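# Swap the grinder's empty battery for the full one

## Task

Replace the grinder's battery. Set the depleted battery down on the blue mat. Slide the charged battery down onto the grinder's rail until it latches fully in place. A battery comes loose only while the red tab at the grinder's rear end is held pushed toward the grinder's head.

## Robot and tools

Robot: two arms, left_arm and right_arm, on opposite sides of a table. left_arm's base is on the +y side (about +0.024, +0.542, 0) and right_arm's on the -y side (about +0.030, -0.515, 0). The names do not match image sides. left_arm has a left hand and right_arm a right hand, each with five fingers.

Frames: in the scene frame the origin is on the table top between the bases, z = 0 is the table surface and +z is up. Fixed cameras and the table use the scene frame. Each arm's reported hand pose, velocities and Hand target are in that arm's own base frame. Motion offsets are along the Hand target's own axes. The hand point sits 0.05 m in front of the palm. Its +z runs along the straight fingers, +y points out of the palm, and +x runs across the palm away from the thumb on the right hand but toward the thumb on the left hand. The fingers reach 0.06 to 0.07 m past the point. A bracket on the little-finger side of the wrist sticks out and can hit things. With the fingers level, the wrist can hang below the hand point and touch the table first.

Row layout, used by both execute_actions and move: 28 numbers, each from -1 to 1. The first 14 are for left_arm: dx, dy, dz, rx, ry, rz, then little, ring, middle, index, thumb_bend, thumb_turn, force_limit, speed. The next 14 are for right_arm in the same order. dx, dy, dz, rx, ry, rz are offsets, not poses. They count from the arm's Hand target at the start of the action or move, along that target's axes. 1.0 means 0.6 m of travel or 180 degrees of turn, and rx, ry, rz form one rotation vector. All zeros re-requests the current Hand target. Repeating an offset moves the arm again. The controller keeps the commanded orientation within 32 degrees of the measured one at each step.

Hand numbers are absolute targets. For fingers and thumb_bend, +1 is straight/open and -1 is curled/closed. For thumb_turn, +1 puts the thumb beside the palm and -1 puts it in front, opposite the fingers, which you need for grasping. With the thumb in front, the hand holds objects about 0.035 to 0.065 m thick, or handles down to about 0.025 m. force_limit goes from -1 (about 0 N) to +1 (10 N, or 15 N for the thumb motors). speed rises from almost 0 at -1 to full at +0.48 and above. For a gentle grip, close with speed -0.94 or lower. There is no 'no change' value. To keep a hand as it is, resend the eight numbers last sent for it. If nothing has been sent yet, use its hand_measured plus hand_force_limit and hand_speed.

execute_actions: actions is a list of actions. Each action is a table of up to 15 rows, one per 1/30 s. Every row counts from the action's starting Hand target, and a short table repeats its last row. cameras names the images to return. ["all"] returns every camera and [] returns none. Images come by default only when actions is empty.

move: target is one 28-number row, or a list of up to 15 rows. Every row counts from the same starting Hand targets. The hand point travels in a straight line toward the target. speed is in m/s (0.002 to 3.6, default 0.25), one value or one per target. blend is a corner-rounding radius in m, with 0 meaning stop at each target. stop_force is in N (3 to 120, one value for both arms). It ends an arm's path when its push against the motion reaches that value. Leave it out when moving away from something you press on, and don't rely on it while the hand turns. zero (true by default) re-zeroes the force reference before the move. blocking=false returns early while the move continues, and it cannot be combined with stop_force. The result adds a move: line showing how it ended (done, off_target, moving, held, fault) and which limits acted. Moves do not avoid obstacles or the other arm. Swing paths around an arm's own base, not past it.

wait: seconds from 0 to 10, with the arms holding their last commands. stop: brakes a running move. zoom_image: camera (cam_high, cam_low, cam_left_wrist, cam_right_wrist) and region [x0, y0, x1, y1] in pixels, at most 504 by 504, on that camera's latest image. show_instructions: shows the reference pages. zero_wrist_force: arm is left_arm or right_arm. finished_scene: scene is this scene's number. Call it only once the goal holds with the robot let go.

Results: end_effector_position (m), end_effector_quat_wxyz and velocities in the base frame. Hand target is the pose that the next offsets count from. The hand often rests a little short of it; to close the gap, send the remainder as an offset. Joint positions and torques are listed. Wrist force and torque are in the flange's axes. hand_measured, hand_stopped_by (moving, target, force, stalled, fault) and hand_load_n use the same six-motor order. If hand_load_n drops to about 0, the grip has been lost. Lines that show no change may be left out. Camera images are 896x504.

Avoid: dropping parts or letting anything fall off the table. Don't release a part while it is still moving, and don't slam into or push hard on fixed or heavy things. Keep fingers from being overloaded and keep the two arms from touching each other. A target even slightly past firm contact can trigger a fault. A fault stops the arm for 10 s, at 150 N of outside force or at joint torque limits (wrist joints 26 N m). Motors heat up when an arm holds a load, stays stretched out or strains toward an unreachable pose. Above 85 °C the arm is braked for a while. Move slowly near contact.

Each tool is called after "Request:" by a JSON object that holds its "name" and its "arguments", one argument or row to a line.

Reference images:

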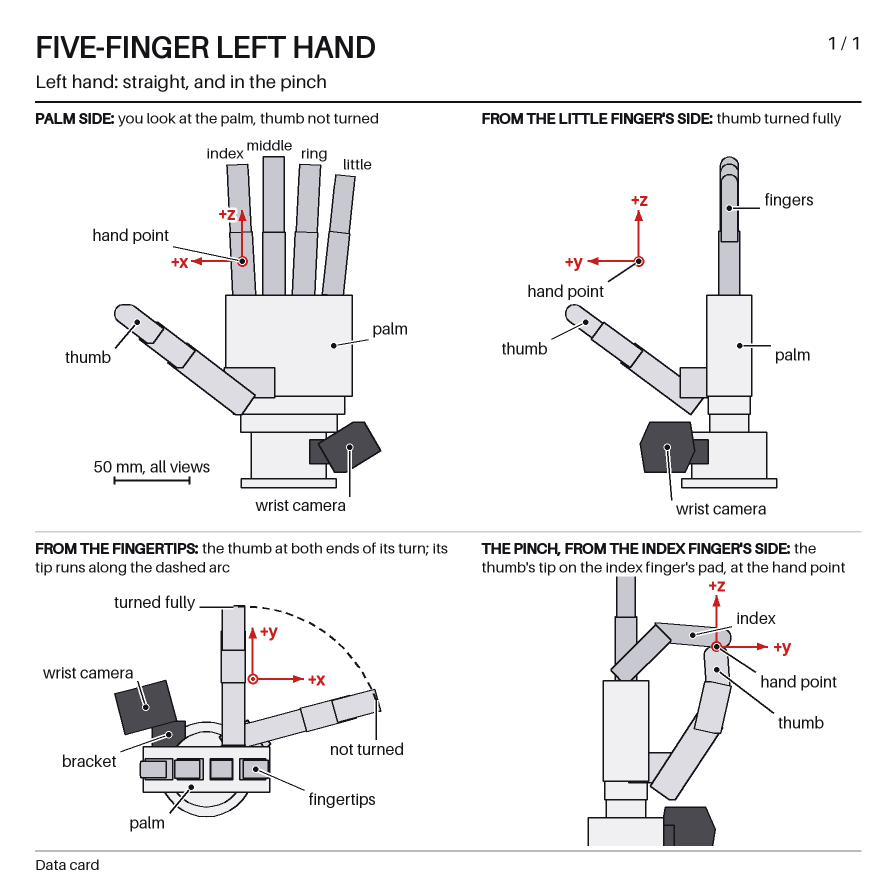

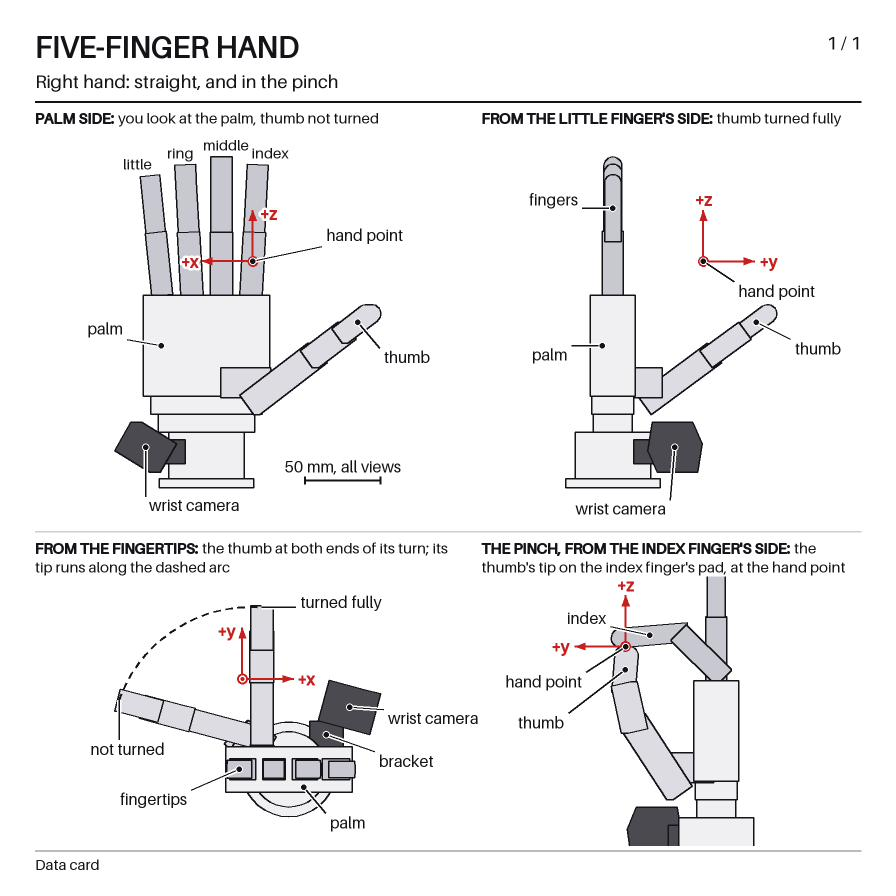

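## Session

Request:
{"name": "execute_actions", "arguments": {
  "actions": []
}}

Request:
{"name": "zoom_image", "arguments": {
  "camera": "cam_high",
  "region": [340, 90, 592, 290]
}}

Request:
{"name": "zoom_image", "arguments": {
  "camera": "cam_low",
  "region": [300, 220, 520, 330]
}}

Scene clock: 0.00 s.
left_arm: end_effector_position=(+0.2674, +0.1206, +0.4722) hand_measured=(+1.000, +1.000, +1.000, +1.000, +1.000, +1.000) hand_load_n=(+0.0, +0.0, +0.0, +0.0, +0.0, +0.0) hand_stopped_by=(target, target, target, target, target, target) hand_force_limit=0.00 hand_speed=-0.80 end_effector_quat_wxyz=(+0.009, +0.911, +0.412, -0.012) | right_arm: end_effector_position=(+0.2638, -0.1347, +0.4617) hand_measured=(+1.000, +1.000, +1.000, +1.000, +1.000, +1.000) hand_load_n=(+0.0, +0.0, +0.0, +0.0, +0.0, +0.0) hand_stopped_by=(target, target, target, target, target, target) hand_force_limit=0.00 hand_speed=-0.80 end_effector_quat_wxyz=(-0.016, +0.426, +0.905, +0.000)
Joint positions: left_arm=[4.312 -1.44 -1.348 1.186 -1.574 1.892] | right_arm=[-1.189 -1.696 1.367 1.925 1.592 -1.879]
Joint velocities: within noise
Joint torques (N m): no reading
Motor temperatures (°C): left_arm=[27 29 26 32 30 29] | right_arm=[23 27 26 29 35 34]
Wrist force (N): no reading
Wrist torque (N m): no reading
Wrist force, peak (N): no reading
Hand target: left_arm +0.2674, +0.1206, +0.4722; +0.009, +0.911, +0.412, -0.012 | right_arm +0.2638, -0.1347, +0.4617; -0.016, +0.426, +0.905, +0.000
camera_calibration:
cam_left_wrist: T_world_to_cam=[[-0.530194, 0.847274, 0.0319584, 0.0239138], [0.744915, 0.447476, 0.494841, -0.485128], [0.404965, 0.286168, -0.868396, 0.381237], [0, 0, 0, 1]] pos_world=[0.21967, 0.0877236, 0.570361]
cam_right_wrist: T_world_to_cam=[[0.570034, 0.82162, -0.000827365, -0.035956], [0.707006, -0.490002, 0.509942, -0.489189], [0.418574, -0.29127, -0.860208, 0.358666], [0, 0, 0, 1]] pos_world=[0.216228, -0.105693, 0.557956]

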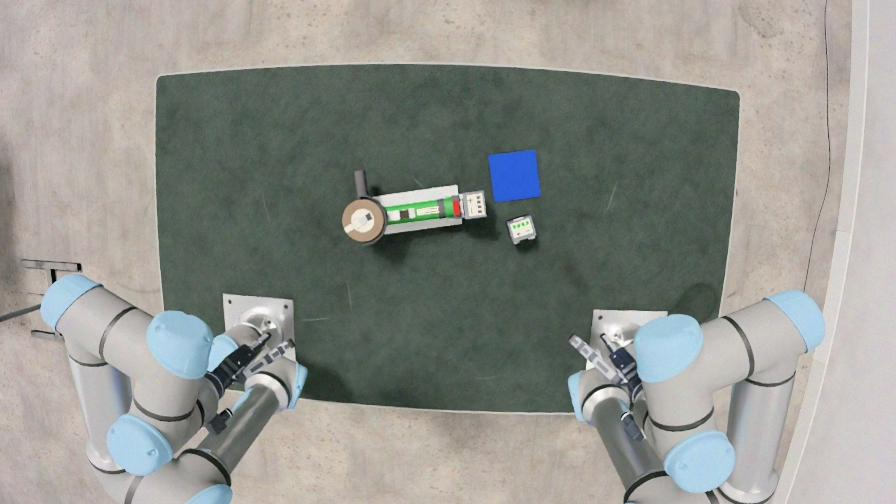

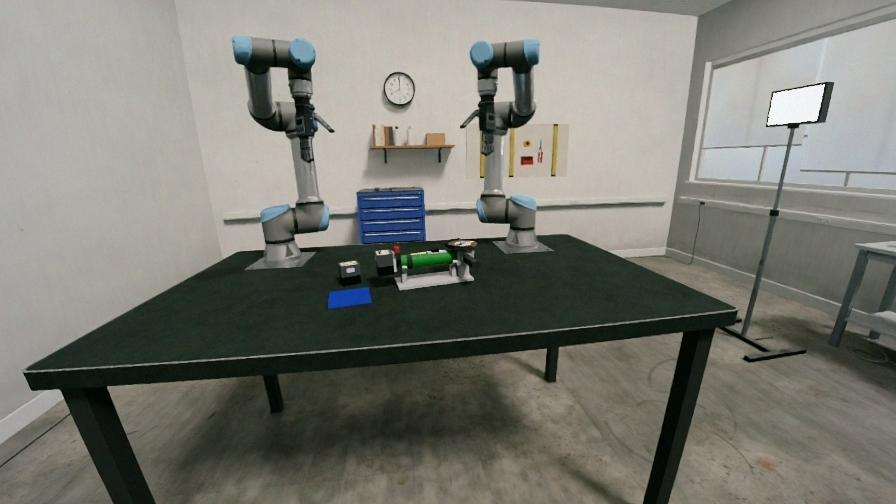

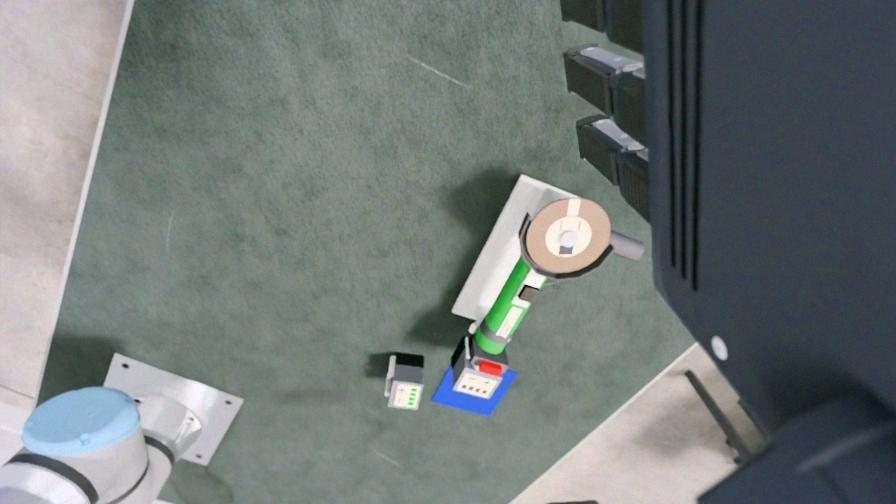

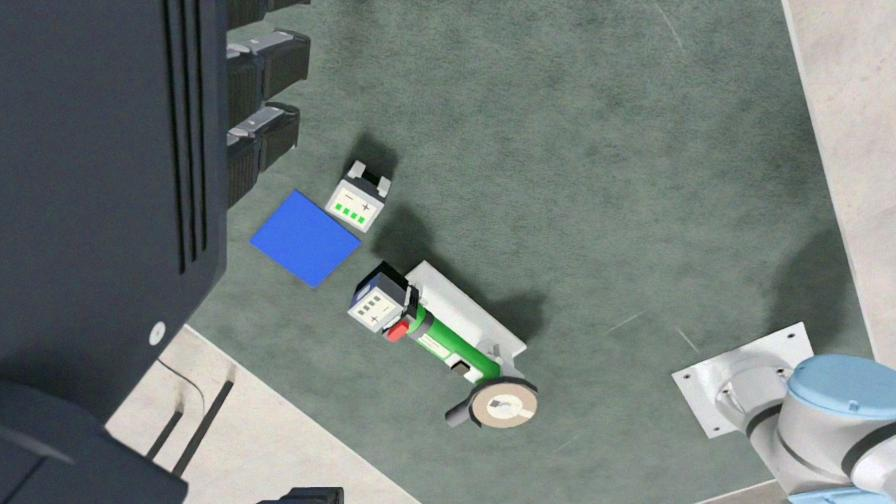

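Scaled by 2.000.

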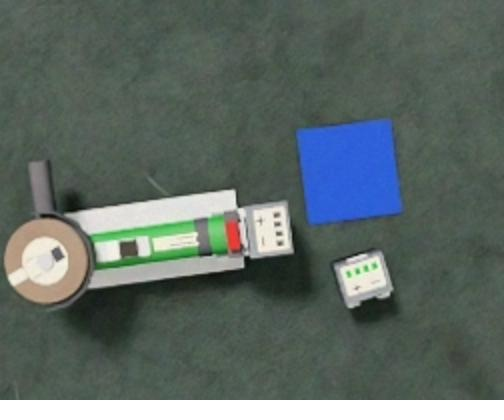

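Scaled by 2.291.

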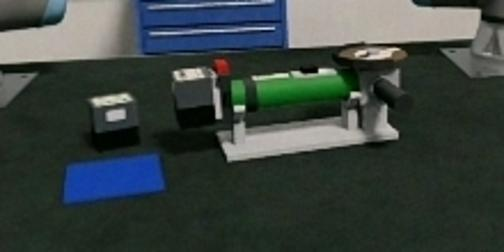

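Request:
{"name": "move", "arguments": {
  "target": [0.4803,-0.0695,0.4227,0.1285,0.2523,0.6855,-1,-1,-1,1,1,1,0,0,-0.5350,0.0043,0.4210,0.2685,-0.1595,-0.2953,0.5,0.5,0.5,0.5,1,-1,0,0],
  "speed": 0.25,
  "cameras": ["all"]
}}

Scene clock: 37.07 s.
left_arm: end_effector_position=(+0.4224, +0.3576, +0.2097) hand_measured=(-1.000, -1.000, -1.000, +1.000, +1.000, +1.000) hand_load_n=(+0.0, +0.0, +0.0, +0.0, +0.0, +0.0) hand_stopped_by=(target, target, target, target, target, target) hand_force_limit=0.00 hand_speed=0.00 end_effector_quat_wxyz=(-0.260, +0.715, -0.610, +0.222) | right_arm: end_effector_position=(+0.4628, -0.3767, +0.1996) hand_measured=(+0.500, +0.500, +0.500, +0.500, +1.000, -1.000) hand_load_n=(+0.0, +0.0, +0.0, +0.0, +0.0, +0.0) hand_stopped_by=(target, target, target, target, target, target) hand_force_limit=0.00 hand_speed=0.00 end_effector_quat_wxyz=(+0.031, -0.062, +0.893, -0.445)
Joint positions: left_arm=[4.306 -1.972 -1.356 2.178 -0.997 4.022] | right_arm=[-0.782 -1.252 1.497 0.514 2.074 -2.712]
Joint torques (N m): left_arm=[6.17 37.41 7.8 -2.21 -1.22 1.55] | right_arm=[-11.8 -36.75 -31.39 -0.31 0.61 0.7]
Wrist force (N): left_arm=[0.9 -0.6 0.1] | right_arm=[0.4 -1.8 0.7]
Wrist torque (N m): left_arm=[-0.04 -0.09 0.17] | right_arm=[-0.17 -0.08 -0.04]
Wrist force, peak (N): left_arm=[1.3 -0.4 -0.3] | right_arm=[0.2 -1.8 1.2]
Hand target: left_arm +0.4224, +0.3576, +0.2097; -0.260, +0.715, -0.610, +0.222 | right_arm +0.4628, -0.3768, +0.1997; +0.031, -0.062, +0.893, -0.445
Off the commanded pose: left_arm 0.000 m, 0 deg | right_arm 0.000 m, 0 deg.
move: done
camera_calibration:
cam_left_wrist: T_world_to_cam=[[0.73983, -0.170458, 0.650842, -0.38863], [-0.403016, -0.886891, 0.225839, 0.441598], [0.53873, -0.429382, -0.724846, 0.192084], [0, 0, 0, 1]] pos_world=[0.36201, 0.407881, 0.292438]
cam_right_wrist: T_world_to_cam=[[-0.348613, 0.540211, -0.765925, 0.521028], [0.726496, 0.672055, 0.143337, -0.112948], [0.592176, -0.506472, -0.626748, -0.228541], [0, 0, 0, 1]] pos_world=[0.39903, -0.321307, 0.27202]

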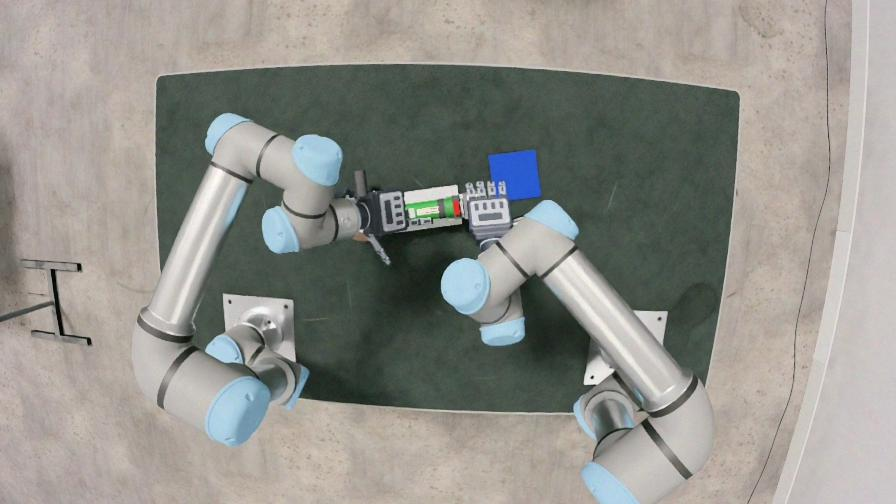

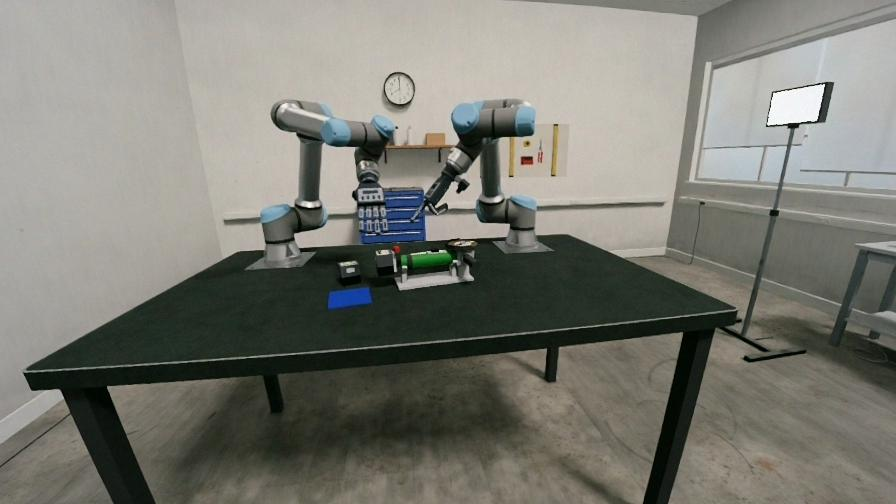

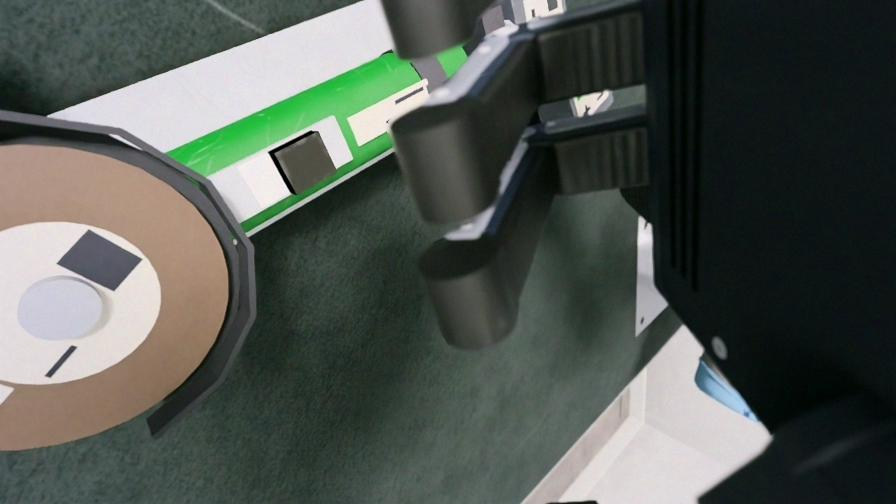

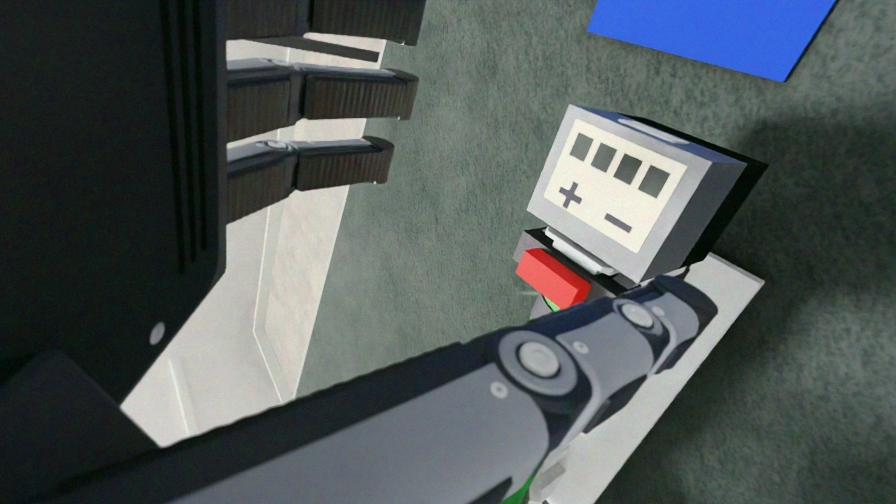

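Request:
{"name": "zoom_image", "arguments": {
  "camera": "cam_right_wrist",
  "region": [500, 80, 800, 330]
}}

Request:
{"name": "zoom_image", "arguments": {
  "camera": "cam_left_wrist",
  "region": [380, 0, 660, 140]
}}

Scaled by 1.680.

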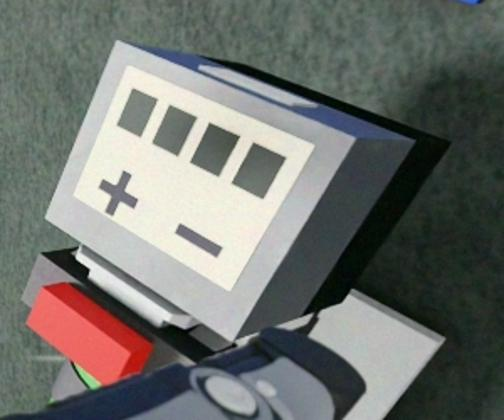

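Scaled by 1.800.

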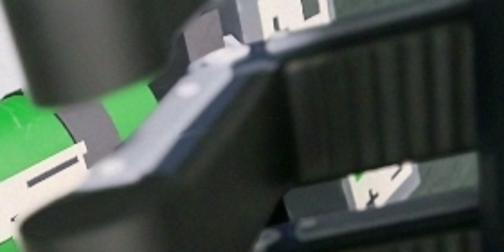

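Request:
{"name": "zoom_image", "arguments": {
  "camera": "cam_right_wrist",
  "region": [500, 220, 620, 320]
}}

Scaled by 4.200.

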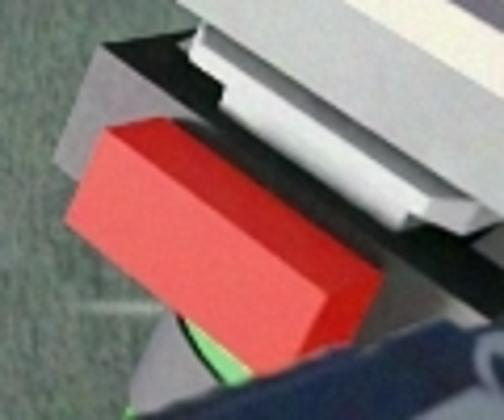

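Request:
{"name": "move", "arguments": {
  "target": [-0.1410,0.0043,-0.1130,0,-0.2107,-0.2511,-1,-1,-1,1,1,1,0,0,-0.0170,-0.0177,0.0234,0,-0.0133,-0.0100,0.5,0.5,0.5,0.5,1,-1,0,0],
  "speed": 0.25,
  "cameras": ["cam_left_wrist","cam_right_wrist"]
}}

Request:
{"name": "zoom_image", "arguments": {
  "camera": "cam_right_wrist",
  "region": [500, 80, 800, 330]
}}

Scene clock: 59.93 s.
left_arm: end_effector_position=(+0.3642, +0.4340, +0.2599) hand_measured=(-1.000, -1.000, -1.000, +1.000, +1.000, +1.000) hand_load_n=(+0.0, +0.0, +0.0, +0.0, +0.0, +0.0) hand_stopped_by=(target, target, target, target, target, target) hand_force_limit=0.00 hand_speed=0.00 end_effector_quat_wxyz=(-0.335, +0.923, -0.179, +0.065) | right_arm: end_effector_position=(+0.4754, -0.3929, +0.1997) hand_measured=(+0.500, +0.500, +0.500, +0.500, +1.000, -1.000) hand_load_n=(+0.0, +0.0, +0.0, +0.0, +0.0, +0.0) hand_stopped_by=(target, target, target, target, target, target) hand_force_limit=0.00 hand_speed=0.00 end_effector_quat_wxyz=(+0.043, -0.085, +0.891, -0.444)
Joint positions: left_arm=[4.302 -1.839 -1.348 2.313 -1.588 3.122] | right_arm=[-0.805 -1.226 1.457 0.501 2.019 -2.769]
Joint torques (N m): left_arm=[9.51 35.51 8.48 1.31 0.4 -1.31] | right_arm=[-2.64 -36.25 -14.05 -0.05 2.67 2.12]
Wrist force (N): left_arm=[0.6 -0.6 0.0] | right_arm=[0.5 -1.9 0.6]
Wrist torque (N m): left_arm=[0.01 -0.03 -0.03] | right_arm=[-0.17 -0.10 0.12]
Wrist force, peak (N): left_arm=[1.6 -0.7 0.2] | right_arm=[0.6 -2.1 0.7]
Hand target: left_arm +0.3641, +0.4340, +0.2600; -0.335, +0.923, -0.179, +0.065 | right_arm +0.4753, -0.3929, +0.1997; +0.043, -0.085, +0.891, -0.444
Off the commanded pose: left_arm 0.000 m, 0 deg | right_arm 0.000 m, 0 deg.
move: done
camera_calibration:
cam_left_wrist: T_world_to_cam=[[0.528325, 0.545838, 0.650334, -0.598956], [0.552367, -0.802673, 0.224961, 0.0903547], [0.644797, 0.24037, -0.725575, -0.0366015], [0, 0, 0, 1]] pos_world=[0.290135, 0.408256, 0.342638]
cam_right_wrist: T_world_to_cam=[[-0.376074, 0.520974, -0.76626, 0.539877], [0.690364, 0.709127, 0.143305, -0.079353], [0.618034, -0.475106, -0.626346, -0.24417], [0, 0, 0, 1]] pos_world=[0.408721, -0.340997, 0.272123]
Images, in order (width x height): cam_left_wrist 896x504, cam_right_wrist 896x504.

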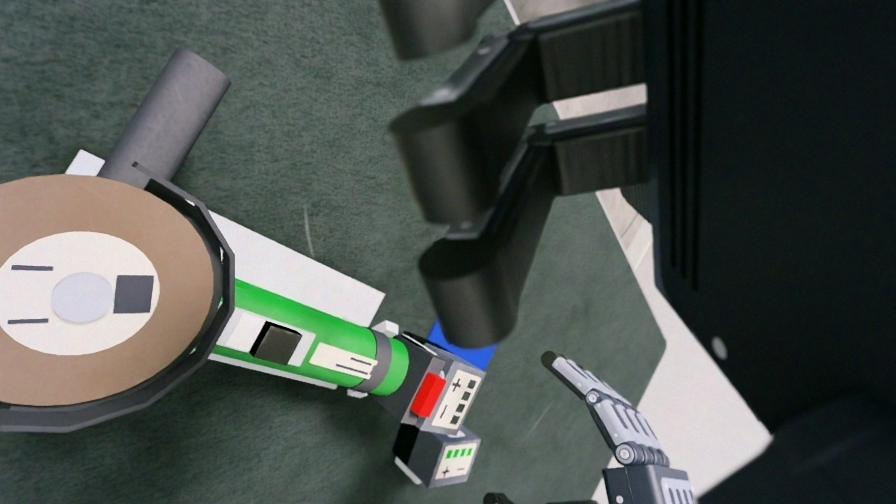

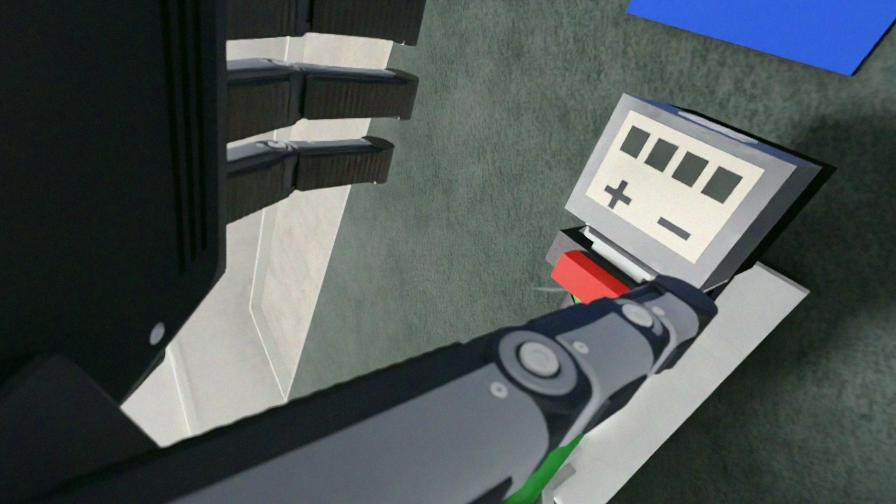

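Scaled by 1.680.

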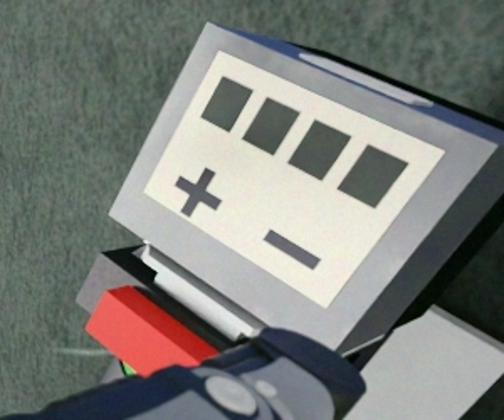

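Request:
{"name": "zoom_image", "arguments": {
  "camera": "cam_left_wrist",
  "region": [370, 310, 510, 490]
}}

Request:
{"name": "zoom_image", "arguments": {
  "camera": "cam_left_wrist",
  "region": [395, 355, 465, 435]
}}

Scaled by 2.800.

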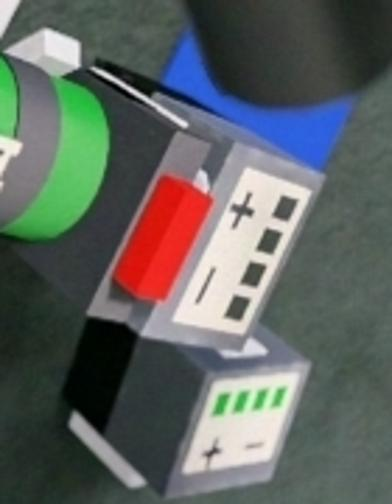

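Scaled by 6.300.

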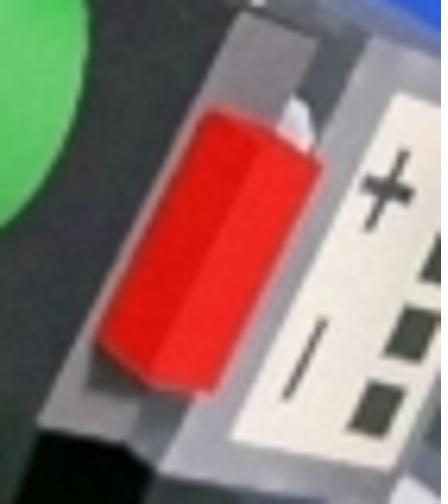

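Request:
{"name": "move", "arguments": {
  "target": [
    [0,0,0,0,0,0,-1,-1,-1,1,1,1,0,0,0.0050,0.0038,-0.0051,0,0.0018,0.0013,0.5,0.5,0.4,0.4,1,-1,1.0,-0.5],
    [0,0,0,0,0,0,-1,-1,-1,1,1,1,0,0,0.0050,0.1398,0.0974,0,0.0018,0.0013,0.5,0.5,0.4,0.4,1,-1,1.0,-0.5]
  ],
  "speed": [0.1,0.08],
  "cameras": ["cam_right_wrist","cam_left_wrist"]
}}

Request:
{"name": "zoom_image", "arguments": {
  "camera": "cam_right_wrist",
  "region": [300, 50, 600, 390]
}}

Request:
{"name": "zoom_image", "arguments": {
  "camera": "cam_left_wrist",
  "region": [370, 310, 510, 490]
}}

Scene clock: 86.10 s.
left_arm: end_effector_position=(+0.3641, +0.4340, +0.2600) hand_measured=(-1.000, -1.000, -1.000, +1.000, +1.000, +1.000) hand_load_n=(+0.0, +0.0, +0.5, +0.0, +0.0, -0.5) hand_stopped_by=(target, target, target, target, target, target) hand_force_limit=0.00 hand_speed=0.00 end_effector_quat_wxyz=(-0.335, +0.923, -0.179, +0.065) | right_arm: end_effector_position=(+0.4716, -0.3895, +0.0975) hand_measured=(+0.500, +0.500, +0.400, +0.400, +1.000, -1.000) hand_load_n=(+0.0, +0.0, +0.0, +0.0, +0.0, +0.0) hand_stopped_by=(target, target, target, target, target, target) hand_force_limit=1.00 hand_speed=-0.50 end_effector_quat_wxyz=(+0.041, -0.082, +0.891, -0.444)
Joint positions: left_arm=[4.302 -1.839 -1.348 2.313 -1.588 3.121] | right_arm=[-0.803 -1.151 1.629 0.257 2.026 -2.763]
Joint torques (N m): left_arm=[9.87 39.62 8.56 1.17 -0.5 -0.52] | right_arm=[12.12 -40.77 -28.26 2.39 3.03 0.75]
Wrist force (N): left_arm=[1.0 -0.5 -0.2] | right_arm=[0.5 -1.7 0.5]
Wrist torque (N m): left_arm=[0.04 -0.09 0.05] | right_arm=[-0.13 -0.09 -0.03]
Wrist force, peak (N): left_arm=[1.3 -0.7 -0.2] | right_arm=[0.4 -2.6 0.2]
Hand target: left_arm +0.3641, +0.4340, +0.2600; -0.335, +0.923, -0.179, +0.065 | right_arm +0.4717, -0.3896, +0.0975; +0.041, -0.082, +0.891, -0.444
Off the commanded pose: left_arm 0.000 m, 0 deg | right_arm 0.000 m, 0 deg.
move: done
camera_calibration:
cam_left_wrist: T_world_to_cam=[[0.528041, 0.54612, 0.650327, -0.598933], [0.552759, -0.802392, 0.224999, 0.090169], [0.644694, 0.240666, -0.725569, -0.0366297], [0, 0, 0, 1]] pos_world=[0.290034, 0.408256, 0.342637]
cam_right_wrist: T_world_to_cam=[[-0.372571, 0.523783, -0.766056, 0.45777], [0.695476, 0.704136, 0.143201, -0.0689025], [0.614414, -0.479421, -0.626619, -0.304209], [0, 0, 0, 1]] pos_world=[0.405382, -0.3371, 0.169922]
Images, in order (width x height): cam_left_wrist 896x504, cam_right_wrist 896x504.

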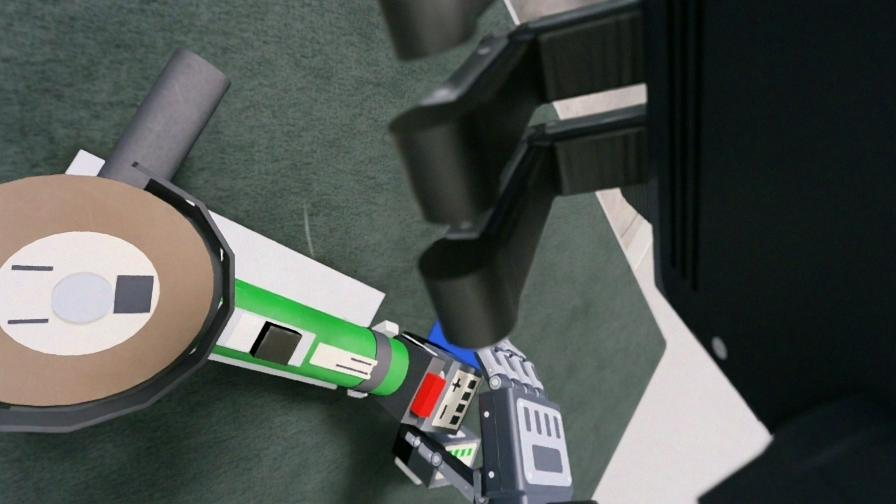

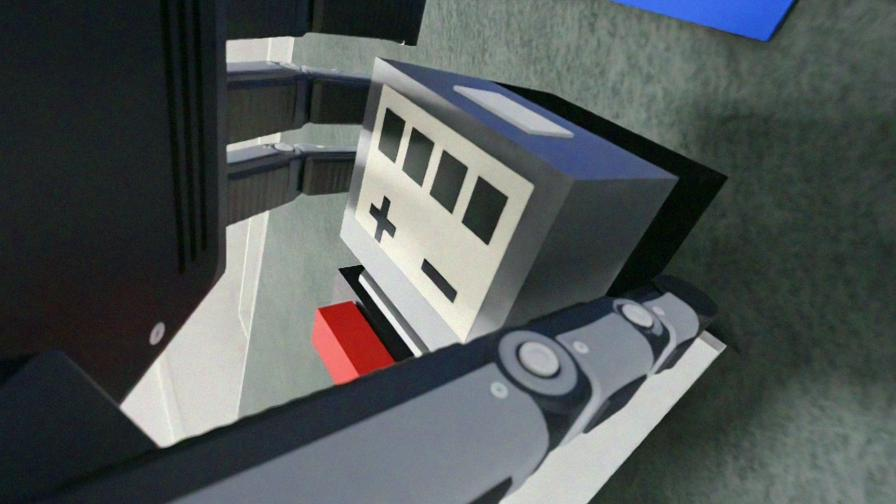

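Scaled by 1.482.

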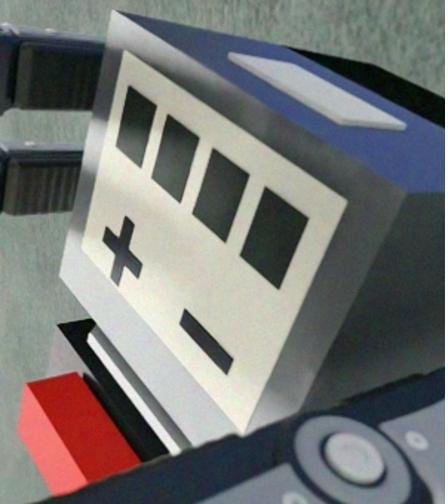

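Scaled by 2.800.

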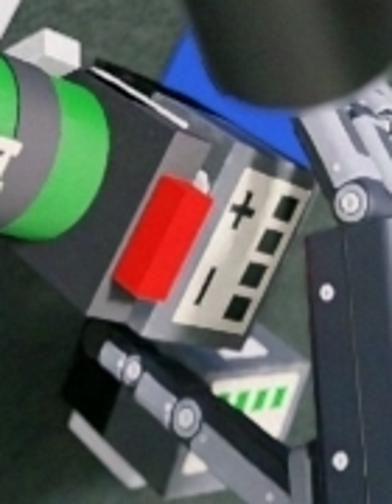

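Request:
{"name": "move", "arguments": {
  "target": [
    [0,0,0,0,0,0,-1,-1,-1,1,1,1,0,0,0,-0.0013,0.0017,0,0,0,0.5,0.5,0.24,0.24,0.84,-1,1.0,-0.7],
    [0,0,0,0,0,0,-1,-1,-1,1,1,1,0,0,0,-0.0013,0.0017,0,0,0,0.5,0.5,-0.5,-0.5,0.0,-1,1.0,-0.92]
  ],
  "speed": 0.02,
  "cameras": ["cam_right_wrist"]
}}

Scene clock: 95.13 s.
left_arm: end_effector_position=(+0.3641, +0.4340, +0.2600) hand_measured=(-1.000, -1.000, -1.000, +1.000, +1.000, +1.000) hand_load_n=(+0.0, +0.0, +0.5, +0.0, +0.0, +0.0) hand_stopped_by=(target, target, target, target, target, target) hand_force_limit=0.00 hand_speed=0.00 end_effector_quat_wxyz=(-0.335, +0.923, -0.179, +0.065) | right_arm: end_effector_position=(+0.4719, -0.3909, +0.0976) hand_measured=(+0.500, +0.500, +0.142, +0.124, +0.804, -1.000) hand_load_n=(+0.0, +0.0, +8.0, +10.5, +18.0, +0.5) hand_stopped_by=(target, target, force, force, force, target) hand_force_limit=1.00 hand_speed=-0.92 end_effector_quat_wxyz=(+0.041, -0.082, +0.891, -0.444)
Joint positions: left_arm=[4.302 -1.839 -1.348 2.313 -1.588 3.121] | right_arm=[-0.805 -1.15 1.627 0.258 2.025 -2.764]
Joint torques (N m): left_arm=[9.45 39.03 9.34 1.21 1.8 1.25] | right_arm=[-7.91 -34.97 -18.24 -1.06 0.45 -0.64]
Wrist force (N): left_arm=[1.1 -0.8 -0.2] | right_arm=[2.2 -1.7 2.1]
Wrist torque (N m): left_arm=[-0.01 -0.12 0.06] | right_arm=[-0.11 0.00 0.12]
Wrist force, peak (N): left_arm=[1.4 -0.8 -0.4] | right_arm=[1.4 2.9 -8.3]
Hand target: left_arm +0.3641, +0.4340, +0.2600; -0.335, +0.923, -0.179, +0.065 | right_arm +0.4719, -0.3909, +0.0976; +0.041, -0.082, +0.891, -0.444
Off the commanded pose: left_arm 0.000 m, 0 deg | right_arm 0.000 m, 0 deg.
move: done
camera_calibration:
cam_right_wrist: T_world_to_cam=[[-0.372476, 0.523612, -0.766219, 0.458547], [0.69543, 0.70419, 0.143159, -0.0680817], [0.614524, -0.479528, -0.626429, -0.305176], [0, 0, 0, 1]] pos_world=[0.405682, -0.338499, 0.169923]
Images, in order (width x height): cam_right_wrist 896x504.

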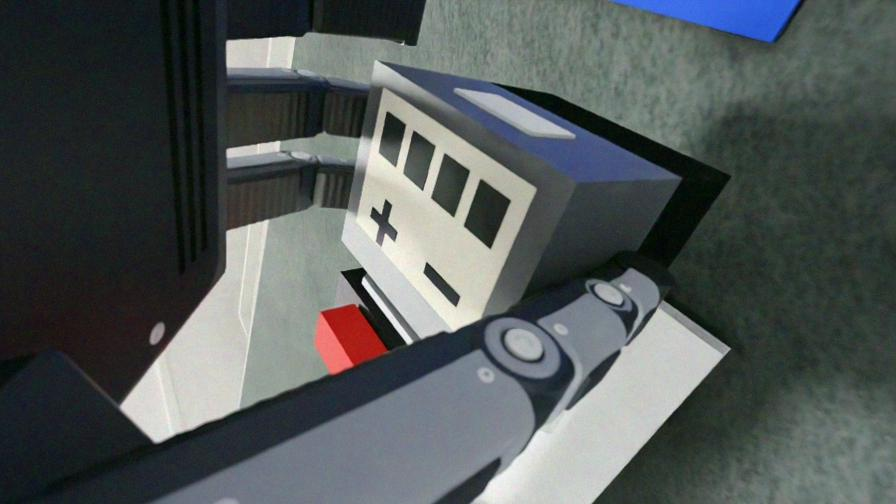

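Request:
{"name": "move", "arguments": {
  "target": [0.1818,0.1347,0.0828,0,0.2000,0.2383,-1,-1,-1,1,1,1,0,0,0,0,0,0,0,0,0.5,0.5,-0.5,-0.5,0.0,-1,1.0,-0.92],
  "speed": 0.2,
  "cameras": ["all"]
}}

Request:
{"name": "zoom_image", "arguments": {
  "camera": "cam_low",
  "region": [360, 210, 460, 290]
}}

Scene clock: 107.80 s.
left_arm: end_effector_position=(+0.4541, +0.3654, +0.1700) hand_measured=(-1.000, -1.000, -1.000, +1.000, +1.000, +1.000) hand_load_n=(+0.0, +0.0, +0.0, +0.0, +0.0, +0.0) hand_stopped_by=(target, target, target, target, target, target) hand_force_limit=0.00 hand_speed=0.00 end_effector_quat_wxyz=(-0.265, +0.731, -0.591, +0.215) | right_arm: end_effector_position=(+0.4719, -0.3909, +0.0976) hand_measured=(+0.500, +0.500, +0.142, +0.124, +0.804, -1.000) hand_load_n=(+0.0, +0.0, +8.0, +11.0, +18.0, +0.0) hand_stopped_by=(target, target, force, force, force, target) hand_force_limit=1.00 hand_speed=-0.92 end_effector_quat_wxyz=(+0.041, -0.082, +0.891, -0.444)
Joint positions: left_arm=[4.248 -2.036 -1.352 2.299 -1.045 3.905] | right_arm=[-0.805 -1.15 1.627 0.258 2.025 -2.764]
Joint torques (N m): left_arm=[10.41 43.16 6.92 0.71 -1.24 0.72] | right_arm=[13.61 -38.57 -6.63 -1.5 2.24 2.01]
Wrist force (N): left_arm=[0.8 -0.5 0.3] | right_arm=[2.2 -1.6 2.3]
Wrist torque (N m): left_arm=[-0.03 -0.07 0.17] | right_arm=[-0.12 -0.01 0.13]
Wrist force, peak (N): left_arm=[1.4 -0.9 0.7] | right_arm=[2.5 -1.7 2.4]
Hand target: left_arm +0.4540, +0.3654, +0.1699; -0.265, +0.731, -0.591, +0.215 | right_arm +0.4719, -0.3909, +0.0976; +0.041, -0.082, +0.891, -0.444
Off the commanded pose: left_arm 0.000 m, 0 deg | right_arm 0.000 m, 0 deg.
move: done
camera_calibration:
cam_left_wrist: T_world_to_cam=[[0.747736, -0.131638, 0.650817, -0.40265], [-0.356174, -0.906723, 0.225816, 0.456252], [0.560385, -0.400654, -0.724875, 0.129147], [0, 0, 0, 1]] pos_world=[0.391209, 0.412434, 0.252638]
cam_right_wrist: T_world_to_cam=[[-0.372476, 0.523612, -0.766219, 0.458495], [0.69543, 0.70419, 0.143159, -0.0681521], [0.614524, -0.479528, -0.626429, -0.305128], [0, 0, 0, 1]] pos_world=[0.405682, -0.338399, 0.169923]

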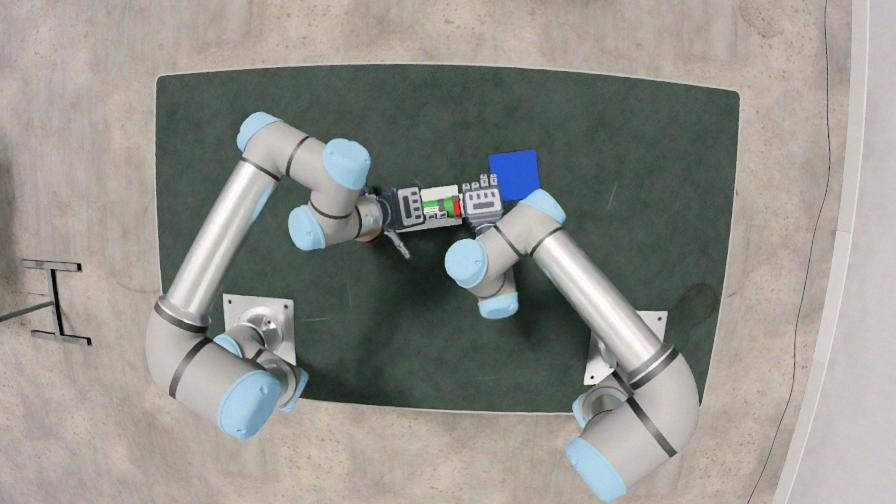

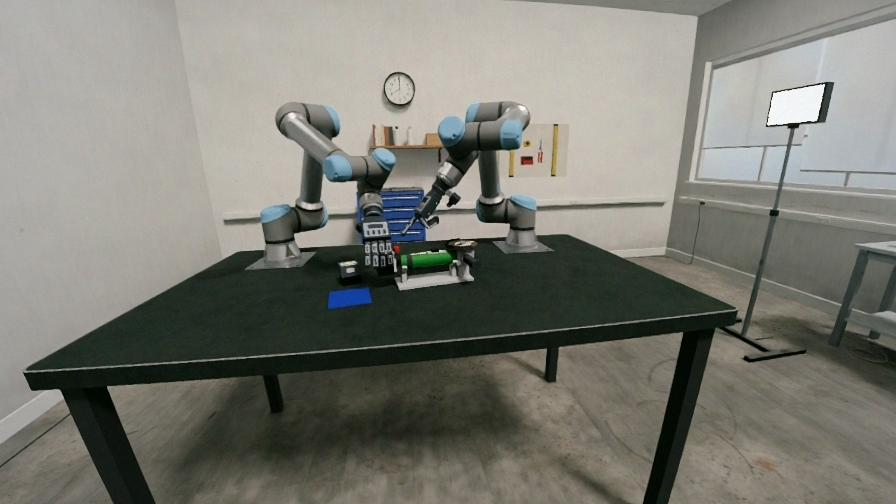

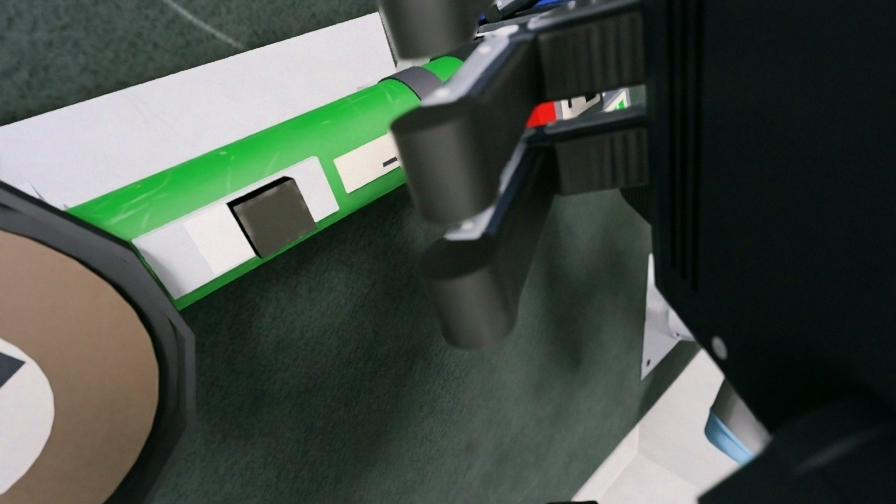

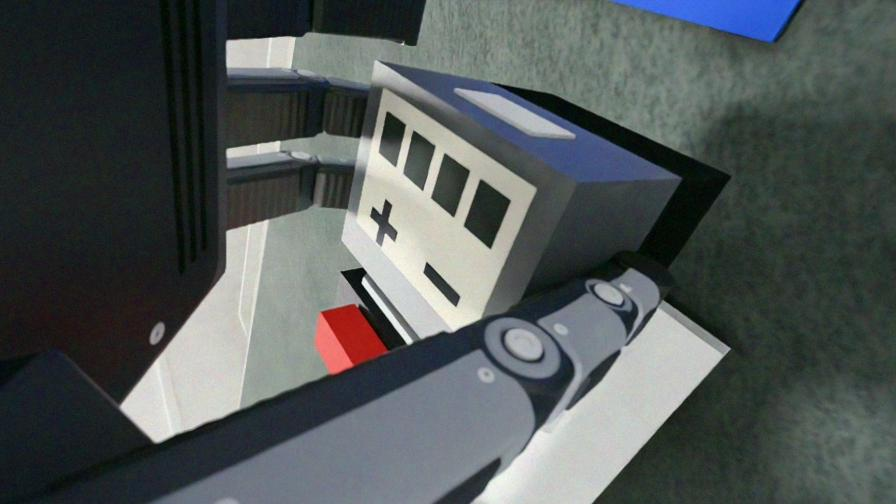

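Scaled by 5.040.

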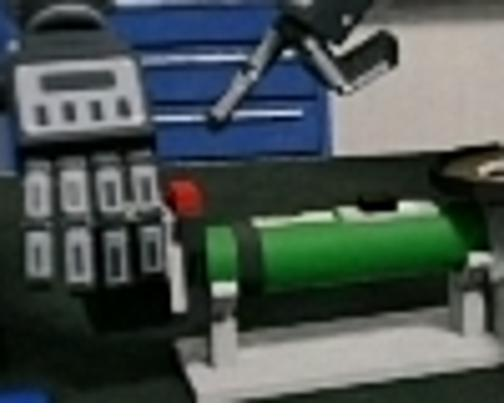

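Request:
{"name": "move", "arguments": {
  "target": [0.0033,-0.0233,0.0630,0,0,0,-1,-1,-1,1,1,1,0,0,0,0,0,0,0,0,0.5,0.5,-0.5,-0.5,0.0,-1,1.0,-0.92],
  "speed": 0.06,
  "cameras": ["cam_low","cam_right_wrist"]
}}

Request:
{"name": "zoom_image", "arguments": {
  "camera": "cam_low",
  "region": [370, 225, 430, 275]
}}

Request:
{"name": "zoom_image", "arguments": {
  "camera": "cam_right_wrist",
  "region": [250, 230, 450, 400]
}}

Scene clock: 111.97 s.
left_arm: end_effector_position=(+0.4887, +0.3708, +0.1499) hand_measured=(-1.000, -1.000, -1.000, +1.000, +1.000, +1.000) hand_load_n=(+0.0, +0.0, +0.0, +0.0, +0.0, +0.0) hand_stopped_by=(target, target, target, target, target, target) hand_force_limit=0.00 hand_speed=0.00 end_effector_quat_wxyz=(-0.265, +0.731, -0.591, +0.215) | right_arm: end_effector_position=(+0.4719, -0.3909, +0.0976) hand_measured=(+0.500, +0.500, +0.142, +0.124, +0.804, -1.000) hand_load_n=(+0.0, +0.0, +8.0, +10.5, +18.0, +0.0) hand_stopped_by=(target, target, force, force, force, target) hand_force_limit=1.00 hand_speed=-0.92 end_effector_quat_wxyz=(+0.041, -0.082, +0.891, -0.444)
Joint positions: left_arm=[4.191 -2.111 -1.283 2.333 -1.072 3.848] | right_arm=[-0.805 -1.15 1.627 0.258 2.025 -2.764]
Joint torques (N m): left_arm=[10.1 49.49 7.57 -3.27 2.8 1.79] | right_arm=[13.82 -36.81 -6.29 -1.05 2.39 2.23]
Wrist force (N): left_arm=[1.0 -0.4 0.1] | right_arm=[2.4 -1.6 2.4]
Wrist torque (N m): left_arm=[0.02 -0.11 -0.03] | right_arm=[-0.12 -0.04 0.14]
Wrist force, peak (N): left_arm=[1.2 -0.8 0.5] | right_arm=[2.3 -1.8 2.6]
Hand target: left_arm +0.4886, +0.3708, +0.1499; -0.265, +0.731, -0.591, +0.215 | right_arm +0.4719, -0.3909, +0.0976; +0.041, -0.082, +0.891, -0.444
Off the commanded pose: left_arm 0.000 m, 0 deg | right_arm 0.000 m, 0 deg.
move: done
camera_calibration:
cam_right_wrist: T_world_to_cam=[[-0.372476, 0.523612, -0.766219, 0.458495], [0.69543, 0.70419, 0.143159, -0.0681521], [0.614524, -0.479528, -0.626429, -0.305128], [0, 0, 0, 1]] pos_world=[0.405682, -0.338399, 0.169923]
Images, in order (width x height): cam_low 896x504, cam_right_wrist 896x504.

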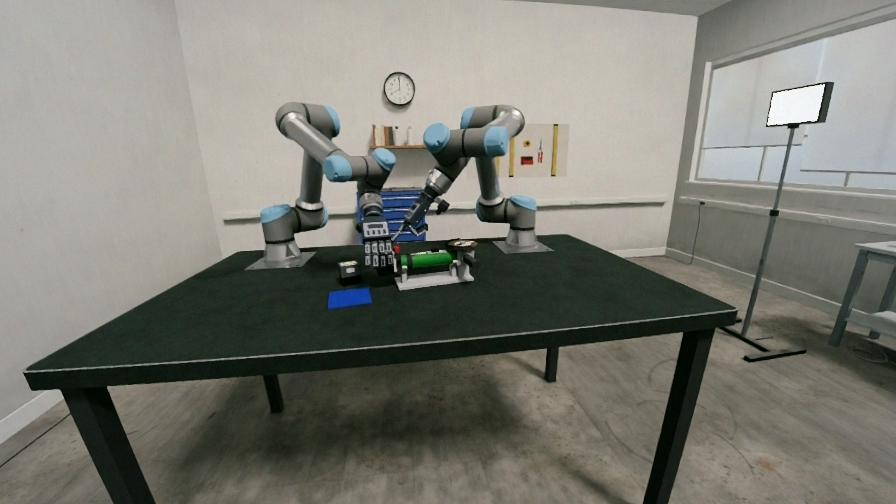

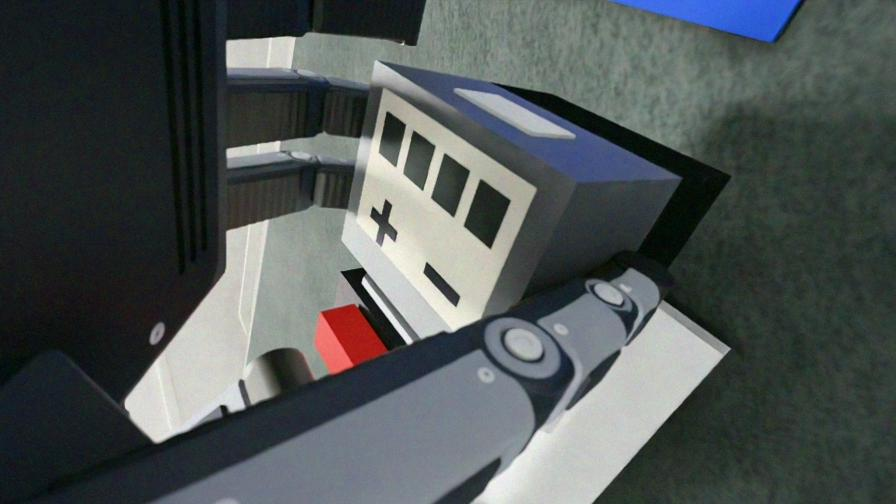

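Scaled by 8.400.

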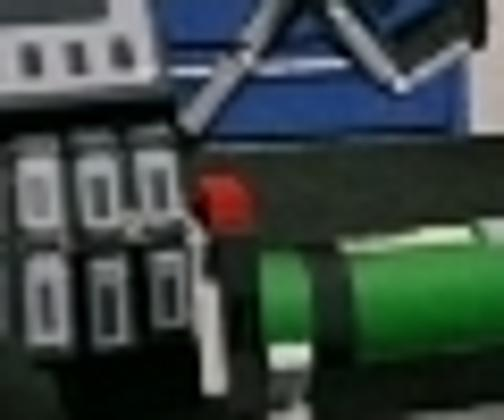

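Scaled by 2.520.

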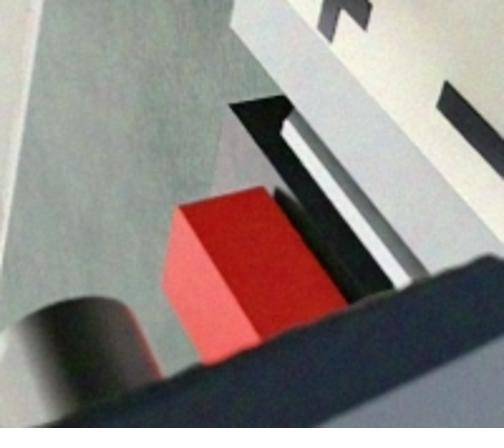

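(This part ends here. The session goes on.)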